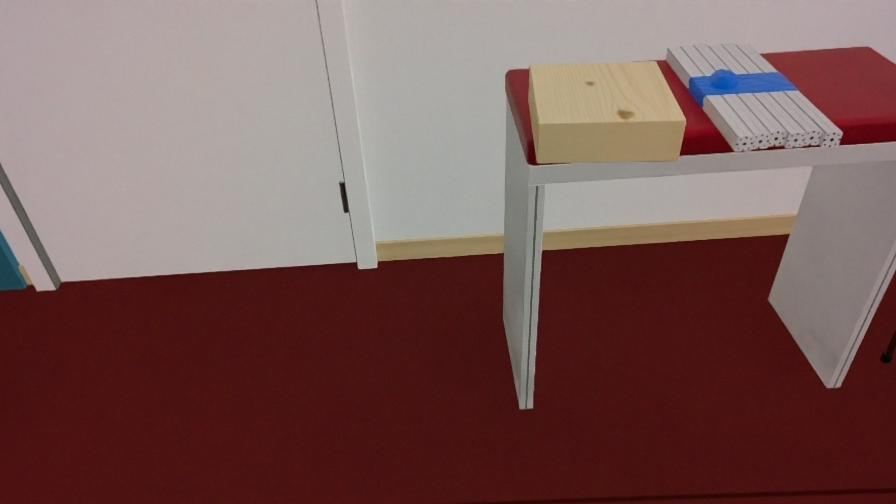

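{"fn": "move", "kwargs": {"target": {"side": "right", "x": 0.28, "y": -0.25, "z": 0.765, "quat_wxyz": [0.7071, 0, -0.7071, 0]}, "min_time_s": 3, "cameras": ["head_camera", "right_wrist_camera"]}}

Scene clock: 210.80 s.
Joint torques (N m): left_arm=[-0.56 -0.2 0.89 0.38 -0.03 -0.54 -0.06] | right_arm=[-13.17 -3.44 -3.14 -10.29 -0.19 -2 -0.32]
External joint torques (N m): left_arm=[0.08 -0.86 0.85 0.36 -0.03 -0.19 -0.05] | right_arm=[-2.07 -0.9 -2.22 -1.23 -0.39 -0.1 -0.37]
Wrist force (N): left_arm=[-0.4 1.0 -6.9] | right_arm=[-7.5 0.6 0.9]
Wrist torque (N m): left_arm=[-0.27 0.09 0.08] | right_arm=[-0.16 -0.43 0.07]
Wrist force, peak (N): left_arm=[-0.2 1.4 -8.7] | right_arm=[-7.5 0.9 1.1]
move: done
base_odometry: x=-0.059 y=+1.495 heading=-0.014
lidar_m: 0.91 1.53 1.98 4.12 1.61 1.11 1.04 1.08 1.40 3.24 1.53 1.28
base_status: not commanded
joint_positions: torso_squat_rad=+0.800 torso_shift_rad=+0.000 torso_pitch_rad=+0.000 torso_yaw_rad=+0.000 left_shoulder_pitch_rad=+0.049 left_shoulder_roll_rad=+0.015 left_shoulder_yaw_rad=+0.041 left_elbow_rad=-0.149 left_forearm_roll_rad=+0.010 left_wrist_pitch_rad=-0.019 left_hand_roll_rad=+0.045 left_gripper_m=+0.099 right_shoulder_pitch_rad=-0.070 right_shoulder_roll_rad=-0.091 right_shoulder_yaw_rad=+0.005 right_elbow_rad=-1.136 right_forearm_roll_rad=-0.062 right_wrist_pitch_rad=-0.368 right_hand_roll_rad=-0.034 right_gripper_m=+0.099 head_pan_rad=+0.000 head_tilt_rad=+0.700
joint_status: all done
wheel_motors_off: 0
motor_effort: left_wheel=+22(23) right_wheel=+3(5)
chest: x=-0.2281 y=+0.0001 z=+1.0776 quat_wxyz=(+1.000, +0.000, +0.000, +0.000) (m; base frame)
left_hand: x=-0.1861 y=+0.2354 z=+0.3940 quat_wxyz=(+0.997, +0.009, -0.062, +0.055) (m; base frame)
right_hand: x=+0.2798 y=-0.2497 z=+0.7647 quat_wxyz=(+0.707, +0.000, -0.707, +0.000) (m; base frame)
right_hand_status: reached (checked arc, planned for 3.0 s): 0 mm and 0.0 deg off.
pictures: head_camera, right_wrist_camera
camera_calibration:
head_camera: T_world_to_cam=[[-0.00129497, -0.999504, -0.0314608, 0.0390419], [-0.599385, 0.0259589, -0.80004, 0.950338], [0.80046, 0.0178211, -0.599121, 0.875588], [0, 0, 0, 1]] pos_world=[-0.131205, -0.00125113, 1.28612]
right_wrist_camera: T_world_to_cam=[[0.0263313, -0.0288706, -0.999236, 0.74824], [-0.507031, 0.861079, -0.0382399, 0.413233], [0.861526, 0.50765, 0.00803506, -0.0482333], [0, 0, 0, 1]] pos_world=[0.231374, -0.309738, 0.763858]

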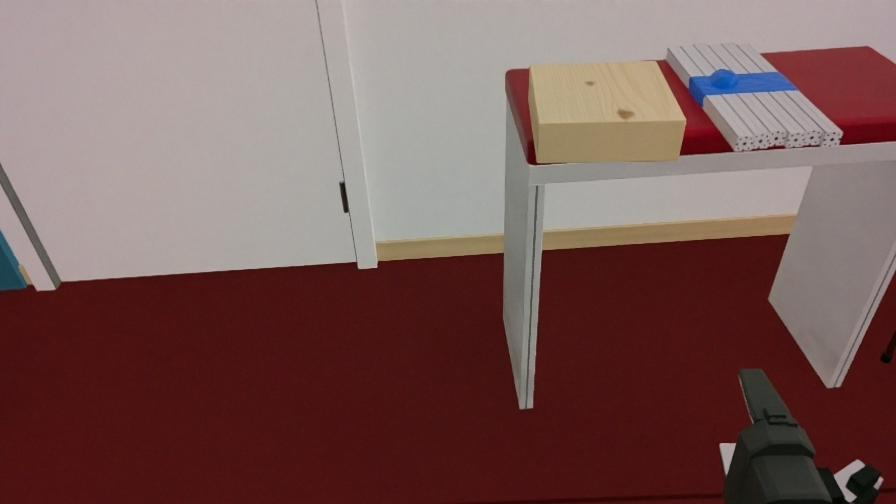

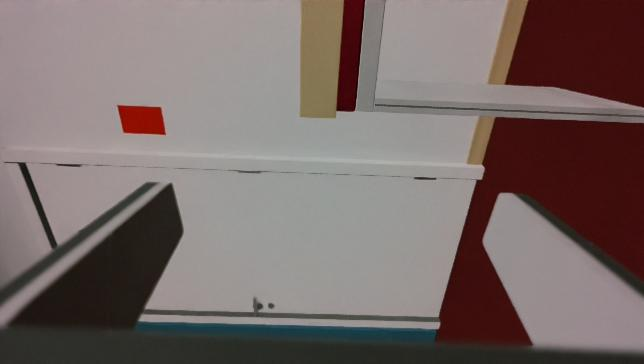

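{"fn": "move", "kwargs": {"target": {"side": "right", "x": 0.28, "y": -0.23, "z": 0.772, "quat_wxyz": [0.7071, 0, -0.7071, 0]}, "min_time_s": 1.5, "cameras": []}}

{"fn": "move", "kwargs": {"base": {"x_m_s": 0.2, "for_s": 2.1}, "joints": {"head_tilt_rad": 0.9, "head_pan_rad": -0.3}, "cameras": ["head_camera", "right_wrist_camera"]}}

Scene clock: 224.33 s.
Joint torques (N m): left_arm=[-0.93 -0.3 0.78 0.1 -0.1 -0.52 -0.05] | right_arm=[-9.84 0.66 -3.29 -11.03 0.4 -1.82 0.22]
External joint torques (N m): left_arm=[-0.3 -0.96 0.74 0.09 -0.11 -0.16 -0.05] | right_arm=[1.15 2 -2.91 -1.78 0.17 0.08 0.17]
Wrist force (N): left_arm=[0.2 1.5 -7.5] | right_arm=[-7.3 0.6 1.0]
Wrist torque (N m): left_arm=[-0.31 0.14 0.11] | right_arm=[-0.13 -0.40 -0.14]
Wrist force, peak (N): left_arm=[-0.3 1.2 -8.5] | right_arm=[-7.9 0.6 1.4]
move: done
base_odometry: x=-0.059 y=+1.495 heading=-0.014
lidar_m: 0.91 1.54 1.95 4.13 1.62 1.11 1.02 1.09 1.41 3.24 1.53 1.28
base_status: not commanded
joint_positions: torso_squat_rad=+0.800 torso_shift_rad=+0.000 torso_pitch_rad=+0.000 torso_yaw_rad=+0.000 left_shoulder_pitch_rad=+0.049 left_shoulder_roll_rad=+0.015 left_shoulder_yaw_rad=+0.041 left_elbow_rad=-0.149 left_forearm_roll_rad=+0.010 left_wrist_pitch_rad=-0.019 left_hand_roll_rad=+0.045 left_gripper_m=+0.099 right_shoulder_pitch_rad=-0.054 right_shoulder_roll_rad=-0.038 right_shoulder_yaw_rad=+0.000 right_elbow_rad=-1.191 right_forearm_roll_rad=-0.050 right_wrist_pitch_rad=-0.328 right_hand_roll_rad=+0.010 right_gripper_m=+0.099 head_pan_rad=+0.000 head_tilt_rad=+0.700
joint_status: all done
wheel_motors_off: 0
motor_effort: left_wheel=+22(23) right_wheel=+4(4)
chest: x=-0.2281 y=+0.0001 z=+1.0776 quat_wxyz=(+1.000, +0.000, +0.000, +0.000) (m; base frame)
left_hand: x=-0.1861 y=+0.2354 z=+0.3940 quat_wxyz=(+0.997, +0.009, -0.062, +0.055) (m; base frame)
right_hand: x=+0.2801 y=-0.2299 z=+0.7721 quat_wxyz=(+0.707, +0.000, -0.707, +0.000) (m; base frame)
right_hand_status: reached (checked arc, planned for 1.5 s): 0 mm and 0.0 deg off.
pictures: none
No camera images: "cameras" was empty.

Scene clock: 227.30 s.
Joint torques (N m): left_arm=[-0.47 -0.03 0.71 0.21 -0.12 -0.62 0.03] | right_arm=[-10.92 0.3 -2.48 -10.63 0.41 -1.88 0.3]
External joint torques (N m): left_arm=[0.15 -0.7 0.67 0.19 -0.12 -0.27 0.04] | right_arm=[0.06 1.64 -2.1 -1.38 0.18 0.02 0.25]
Wrist force (N): left_arm=[0.1 1.1 -7.3] | right_arm=[-7.0 0.5 1.0]
Wrist torque (N m): left_arm=[-0.30 0.20 0.16] | right_arm=[-0.11 -0.37 -0.15]
Wrist force, peak (N): left_arm=[0.1 1.6 -8.4] | right_arm=[-7.8 1.0 1.2]
move: done
base_odometry: x=+0.361 y=+1.488 heading=-0.015
lidar_m: 0.51 1.08 1.45 3.40 2.27 1.56 1.46 1.52 1.96 1.50 1.00 0.51
base_status: done (sent for 2.1 of 2.1 s)
joint_positions: torso_squat_rad=+0.800 torso_shift_rad=+0.000 torso_pitch_rad=+0.000 torso_yaw_rad=+0.000 left_shoulder_pitch_rad=+0.049 left_shoulder_roll_rad=+0.015 left_shoulder_yaw_rad=+0.041 left_elbow_rad=-0.149 left_forearm_roll_rad=+0.010 left_wrist_pitch_rad=-0.019 left_hand_roll_rad=+0.045 left_gripper_m=+0.099 right_shoulder_pitch_rad=-0.054 right_shoulder_roll_rad=-0.038 right_shoulder_yaw_rad=+0.000 right_elbow_rad=-1.191 right_forearm_roll_rad=-0.050 right_wrist_pitch_rad=-0.328 right_hand_roll_rad=+0.010 right_gripper_m=+0.099 head_pan_rad=-0.300 head_tilt_rad=+0.900
joint_status: all done
wheel_motors_off: 0
motor_effort: left_wheel=-8(49) right_wheel=+10(44)
chest: x=-0.2279 y=+0.0001 z=+1.0776 quat_wxyz=(+1.000, +0.000, +0.000, +0.000) (m; base frame)
left_hand: x=-0.1861 y=+0.2354 z=+0.3940 quat_wxyz=(+0.997, +0.009, -0.062, +0.055) (m; base frame)
right_hand: x=+0.2800 y=-0.2299 z=+0.7718 quat_wxyz=(+0.707, +0.000, -0.707, +0.000) (m; base frame)
pictures: head_camera, right_wrist_camera
camera_calibration:
head_camera: T_world_to_cam=[[-0.30258, -0.952632, -0.0306121, -0.0240551], [-0.705474, 0.245442, -0.66488, 0.755832], [0.6409, -0.179583, -0.746323, 1.03064], [0, 0, 0, 1]] pos_world=[-0.134599, -0.0233416, 1.27099]
right_wrist_camera: T_world_to_cam=[[0.0259485, -0.0292068, -0.999237, 0.755991], [-0.507044, 0.861067, -0.0383353, 0.396634], [0.861529, 0.507652, 0.00753424, -0.0581276], [0, 0, 0, 1]] pos_world=[0.231573, -0.28994, 0.771057]

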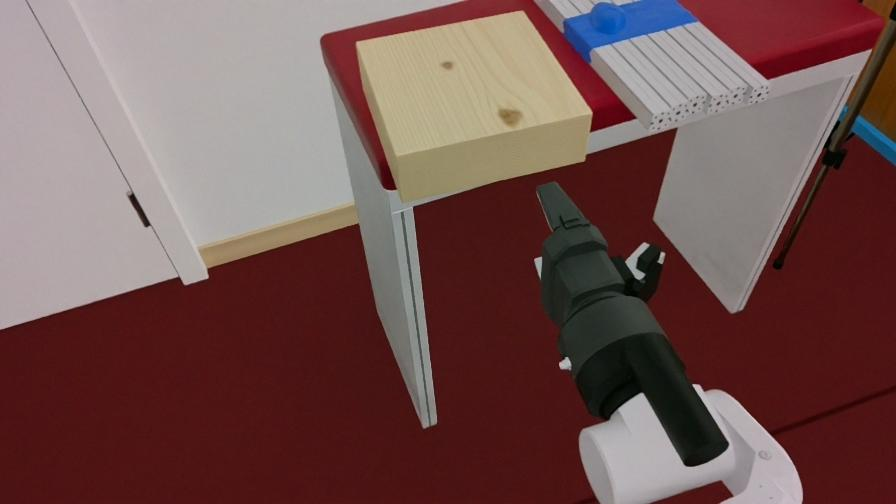

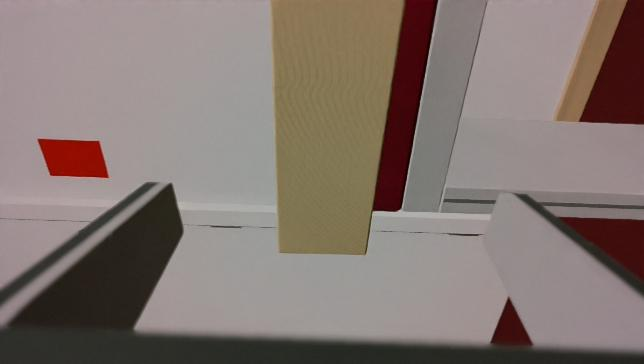

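{"fn": "move", "kwargs": {"base": {"x_m_s": 0.1, "for_s": 1.0}, "cameras": ["head_camera", "right_wrist_camera"]}}

Scene clock: 234.57 s.
Joint torques (N m): left_arm=[-0.5 -0.07 0.69 0.14 0.03 -0.52 -0.07] | right_arm=[-10.77 0.51 -2.79 -10.37 0.37 -1.94 0.42]
External joint torques (N m): left_arm=[0.12 -0.74 0.65 0.12 0.03 -0.17 -0.06] | right_arm=[0.2 1.85 -2.41 -1.12 0.14 -0.04 0.37]
Wrist force (N): left_arm=[-0.2 0.9 -7.9] | right_arm=[-7.2 1.0 1.3]
Wrist torque (N m): left_arm=[-0.29 0.18 0.12] | right_arm=[-0.17 -0.43 -0.17]
Wrist force, peak (N): left_arm=[-0.2 1.4 -8.5] | right_arm=[-7.8 0.8 1.1]
move: done
base_odometry: x=+0.461 y=+1.487 heading=-0.016
lidar_m: 0.40 0.98 1.32 3.07 2.40 1.67 1.56 1.61 2.09 1.32 0.95 0.40
base_status: done (sent for 1 of 1 s)
joint_positions: torso_squat_rad=+0.800 torso_shift_rad=+0.000 torso_pitch_rad=+0.000 torso_yaw_rad=+0.000 left_shoulder_pitch_rad=+0.049 left_shoulder_roll_rad=+0.015 left_shoulder_yaw_rad=+0.041 left_elbow_rad=-0.149 left_forearm_roll_rad=+0.010 left_wrist_pitch_rad=-0.019 left_hand_roll_rad=+0.045 left_gripper_m=+0.099 right_shoulder_pitch_rad=-0.054 right_shoulder_roll_rad=-0.038 right_shoulder_yaw_rad=+0.000 right_elbow_rad=-1.191 right_forearm_roll_rad=-0.050 right_wrist_pitch_rad=-0.328 right_hand_roll_rad=+0.010 right_gripper_m=+0.099 head_pan_rad=-0.300 head_tilt_rad=+0.900
joint_status: not commanded
wheel_motors_off: 0
motor_effort: left_wheel=-10(25) right_wheel=+10(34)
chest: x=-0.2280 y=+0.0001 z=+1.0776 quat_wxyz=(+1.000, +0.000, +0.000, +0.000) (m; base frame)
left_hand: x=-0.1861 y=+0.2354 z=+0.3940 quat_wxyz=(+0.997, +0.009, -0.062, +0.055) (m; base frame)
right_hand: x=+0.2800 y=-0.2299 z=+0.7718 quat_wxyz=(+0.707, +0.000, -0.707, +0.000) (m; base frame)
pictures: head_camera, right_wrist_camera
camera_calibration:
head_camera: T_world_to_cam=[[-0.30258, -0.952632, -0.0306121, -0.0240551], [-0.705474, 0.245442, -0.66488, 0.755832], [0.6409, -0.179583, -0.746323, 1.03064], [0, 0, 0, 1]] pos_world=[-0.134599, -0.0233416, 1.27099]
right_wrist_camera: T_world_to_cam=[[0.0259485, -0.0292068, -0.999237, 0.755991], [-0.507044, 0.861067, -0.0383353, 0.396634], [0.861529, 0.507652, 0.00753424, -0.0581276], [0, 0, 0, 1]] pos_world=[0.231573, -0.28994, 0.771057]

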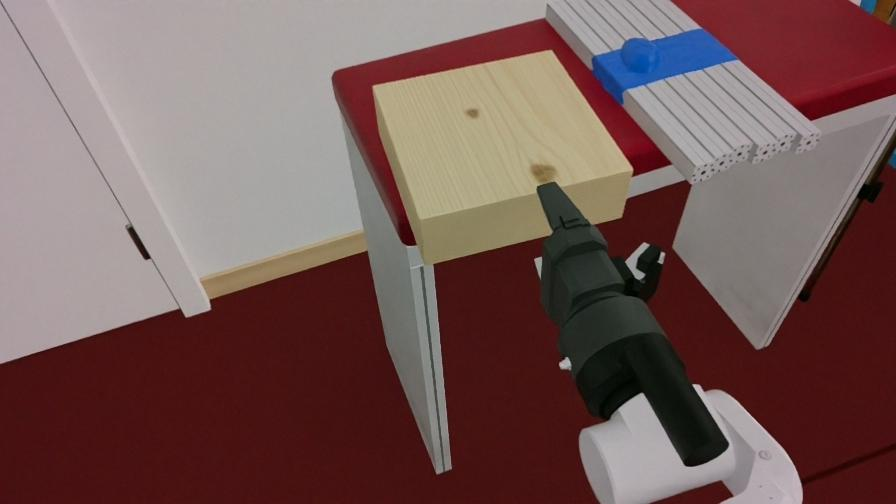

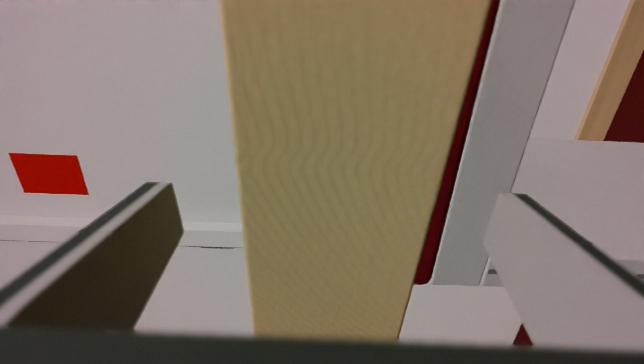

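{"fn": "move", "kwargs": {"base": {"x_m_s": 0.06, "for_s": 1.0}, "cameras": ["head_camera", "right_wrist_camera"]}}

Scene clock: 240.27 s.
Joint torques (N m): left_arm=[-0.39 -0.18 0.83 0.2 -0.15 -0.61 -0.1] | right_arm=[-11.38 0.61 -2.25 -10.29 0.46 -1.9 0.29]
External joint torques (N m): left_arm=[0.24 -0.84 0.78 0.18 -0.16 -0.26 -0.1] | right_arm=[-0.41 1.95 -1.86 -1.04 0.23 0 0.24]
Wrist force (N): left_arm=[0.2 1.3 -7.1] | right_arm=[-7.1 0.4 1.4]
Wrist torque (N m): left_arm=[-0.32 0.16 0.13] | right_arm=[-0.09 -0.36 -0.14]
Wrist force, peak (N): left_arm=[-0.4 1.4 -8.3] | right_arm=[-7.9 1.2 1.3]
move: done
base_odometry: x=+0.521 y=+1.486 heading=-0.017
lidar_m: 0.38 0.91 1.23 2.88 2.51 1.72 1.62 1.67 2.17 1.37 0.92 0.35
base_status: done (sent for 1 of 1 s)
joint_positions: torso_squat_rad=+0.800 torso_shift_rad=+0.000 torso_pitch_rad=+0.000 torso_yaw_rad=+0.000 left_shoulder_pitch_rad=+0.049 left_shoulder_roll_rad=+0.015 left_shoulder_yaw_rad=+0.041 left_elbow_rad=-0.149 left_forearm_roll_rad=+0.010 left_wrist_pitch_rad=-0.019 left_hand_roll_rad=+0.045 left_gripper_m=+0.099 right_shoulder_pitch_rad=-0.054 right_shoulder_roll_rad=-0.038 right_shoulder_yaw_rad=+0.000 right_elbow_rad=-1.191 right_forearm_roll_rad=-0.050 right_wrist_pitch_rad=-0.328 right_hand_roll_rad=+0.010 right_gripper_m=+0.099 head_pan_rad=-0.300 head_tilt_rad=+0.900
joint_status: not commanded
wheel_motors_off: 0
motor_effort: left_wheel=-10(26) right_wheel=+10(34)
chest: x=-0.2279 y=+0.0001 z=+1.0776 quat_wxyz=(+1.000, +0.000, +0.000, +0.000) (m; base frame)
left_hand: x=-0.1861 y=+0.2354 z=+0.3940 quat_wxyz=(+0.997, +0.009, -0.062, +0.055) (m; base frame)
right_hand: x=+0.2800 y=-0.2300 z=+0.7718 quat_wxyz=(+0.707, +0.000, -0.707, +0.000) (m; base frame)
pictures: head_camera, right_wrist_camera
camera_calibration:
head_camera: T_world_to_cam=[[-0.30258, -0.952632, -0.0306121, -0.0240551], [-0.705474, 0.245442, -0.66488, 0.755832], [0.6409, -0.179583, -0.746323, 1.03064], [0, 0, 0, 1]] pos_world=[-0.134599, -0.0233416, 1.27099]
right_wrist_camera: T_world_to_cam=[[0.0258961, -0.0291211, -0.99924, 0.756031], [-0.506973, 0.861114, -0.0382342, 0.396553], [0.861573, 0.507578, 0.00753588, -0.0581602], [0, 0, 0, 1]] pos_world=[0.231572, -0.28994, 0.771056]

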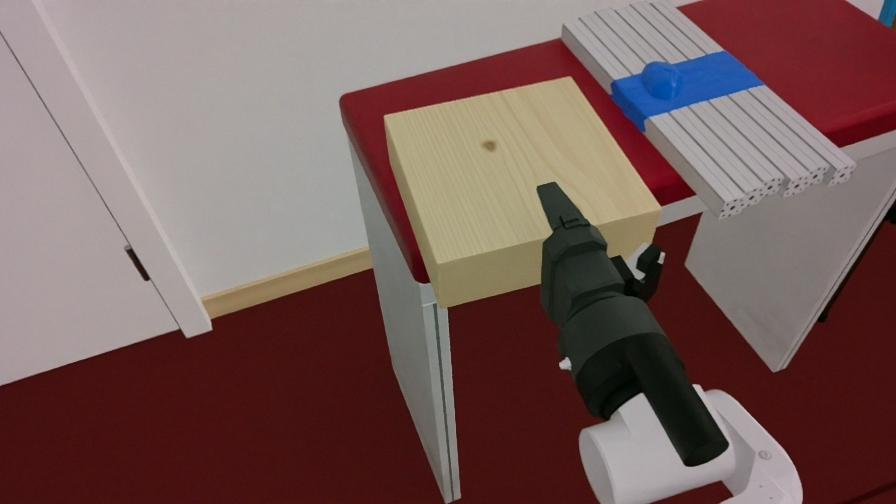

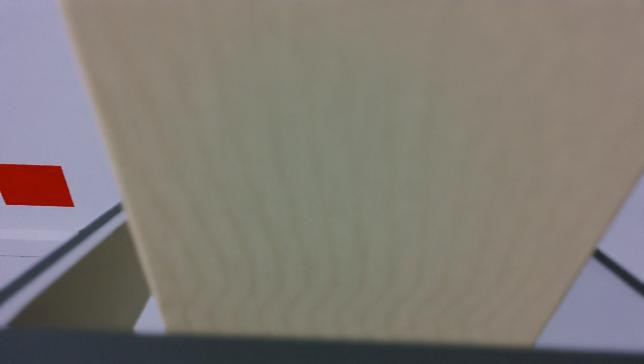

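{"fn": "move", "kwargs": {"joints": {"right_gripper_m": 0.05}, "cameras": ["head_camera", "right_wrist_camera"]}}

Scene clock: 242.40 s.
Joint torques (N m): left_arm=[-0.53 -0.09 0.65 0.1 0.02 -0.56 0.01] | right_arm=[-11.57 0.1 -2.26 -11.22 0.39 -2.58 0.23]
External joint torques (N m): left_arm=[0.09 -0.75 0.6 0.08 0.02 -0.21 0.02] | right_arm=[-0.6 1.44 -1.87 -1.97 0.16 -0.68 0.18]
Wrist force (N): left_arm=[-0.3 1.2 -7.7] | right_arm=[-11.8 0.7 -2.0]
Wrist torque (N m): left_arm=[-0.27 0.11 0.14] | right_arm=[-0.11 -0.87 -0.38]
Wrist force, peak (N): left_arm=[-0.1 1.2 -8.2] | right_arm=[-13.4 1.0 -0.9]
move: off_target
base_odometry: x=+0.521 y=+1.486 heading=-0.017
lidar_m: 0.38 0.92 1.23 2.87 2.51 1.72 1.62 1.67 2.17 1.36 0.92 0.34
base_status: not commanded
joint_positions: torso_squat_rad=+0.800 torso_shift_rad=+0.000 torso_pitch_rad=+0.000 torso_yaw_rad=+0.000 left_shoulder_pitch_rad=+0.049 left_shoulder_roll_rad=+0.015 left_shoulder_yaw_rad=+0.041 left_elbow_rad=-0.149 left_forearm_roll_rad=+0.010 left_wrist_pitch_rad=-0.019 left_hand_roll_rad=+0.045 left_gripper_m=+0.099 right_shoulder_pitch_rad=-0.054 right_shoulder_roll_rad=-0.038 right_shoulder_yaw_rad=+0.000 right_elbow_rad=-1.191 right_forearm_roll_rad=-0.050 right_wrist_pitch_rad=-0.328 right_hand_roll_rad=+0.010 right_gripper_m=+0.075 head_pan_rad=-0.300 head_tilt_rad=+0.900
joint_status: right_gripper_m off_target (ended at +0.075, target +0.050)
wheel_motors_off: 0
motor_effort: left_wheel=-10(10) right_wheel=+9(11)
chest: x=-0.2279 y=+0.0001 z=+1.0776 quat_wxyz=(+1.000, +0.000, +0.000, +0.000) (m; base frame)
left_hand: x=-0.1861 y=+0.2354 z=+0.3940 quat_wxyz=(+0.997, +0.009, -0.062, +0.055) (m; base frame)
right_hand: x=+0.2800 y=-0.2300 z=+0.7716 quat_wxyz=(+0.707, +0.000, -0.707, +0.000) (m; base frame)
pictures: head_camera, right_wrist_camera
camera_calibration:
head_camera: T_world_to_cam=[[-0.30258, -0.952632, -0.0306121, -0.0240551], [-0.705474, 0.245442, -0.66488, 0.755832], [0.6409, -0.179583, -0.746323, 1.03064], [0, 0, 0, 1]] pos_world=[-0.134599, -0.0233416, 1.27099]
right_wrist_camera: T_world_to_cam=[[0.0254515, -0.0291501, -0.999251, 0.755932], [-0.506992, 0.861111, -0.0380337, 0.396393], [0.861575, 0.50758, 0.00713774, -0.0578502], [0, 0, 0, 1]] pos_world=[0.231571, -0.28994, 0.770855]

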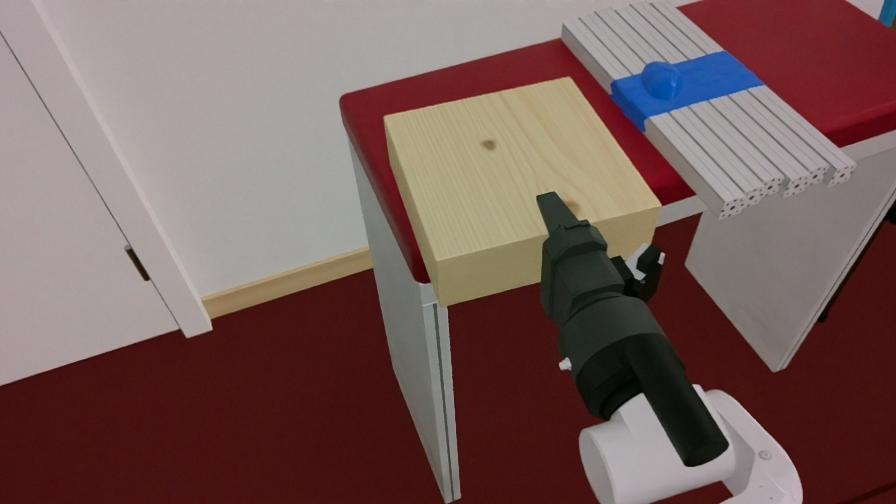

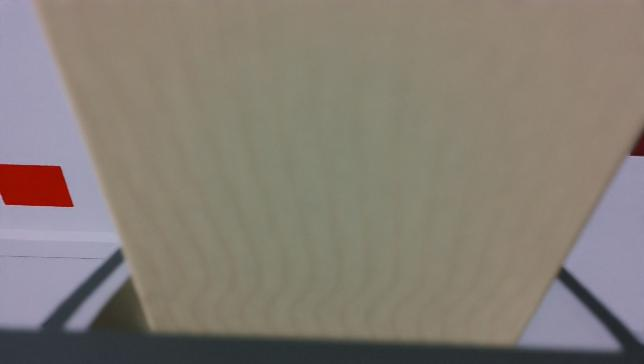

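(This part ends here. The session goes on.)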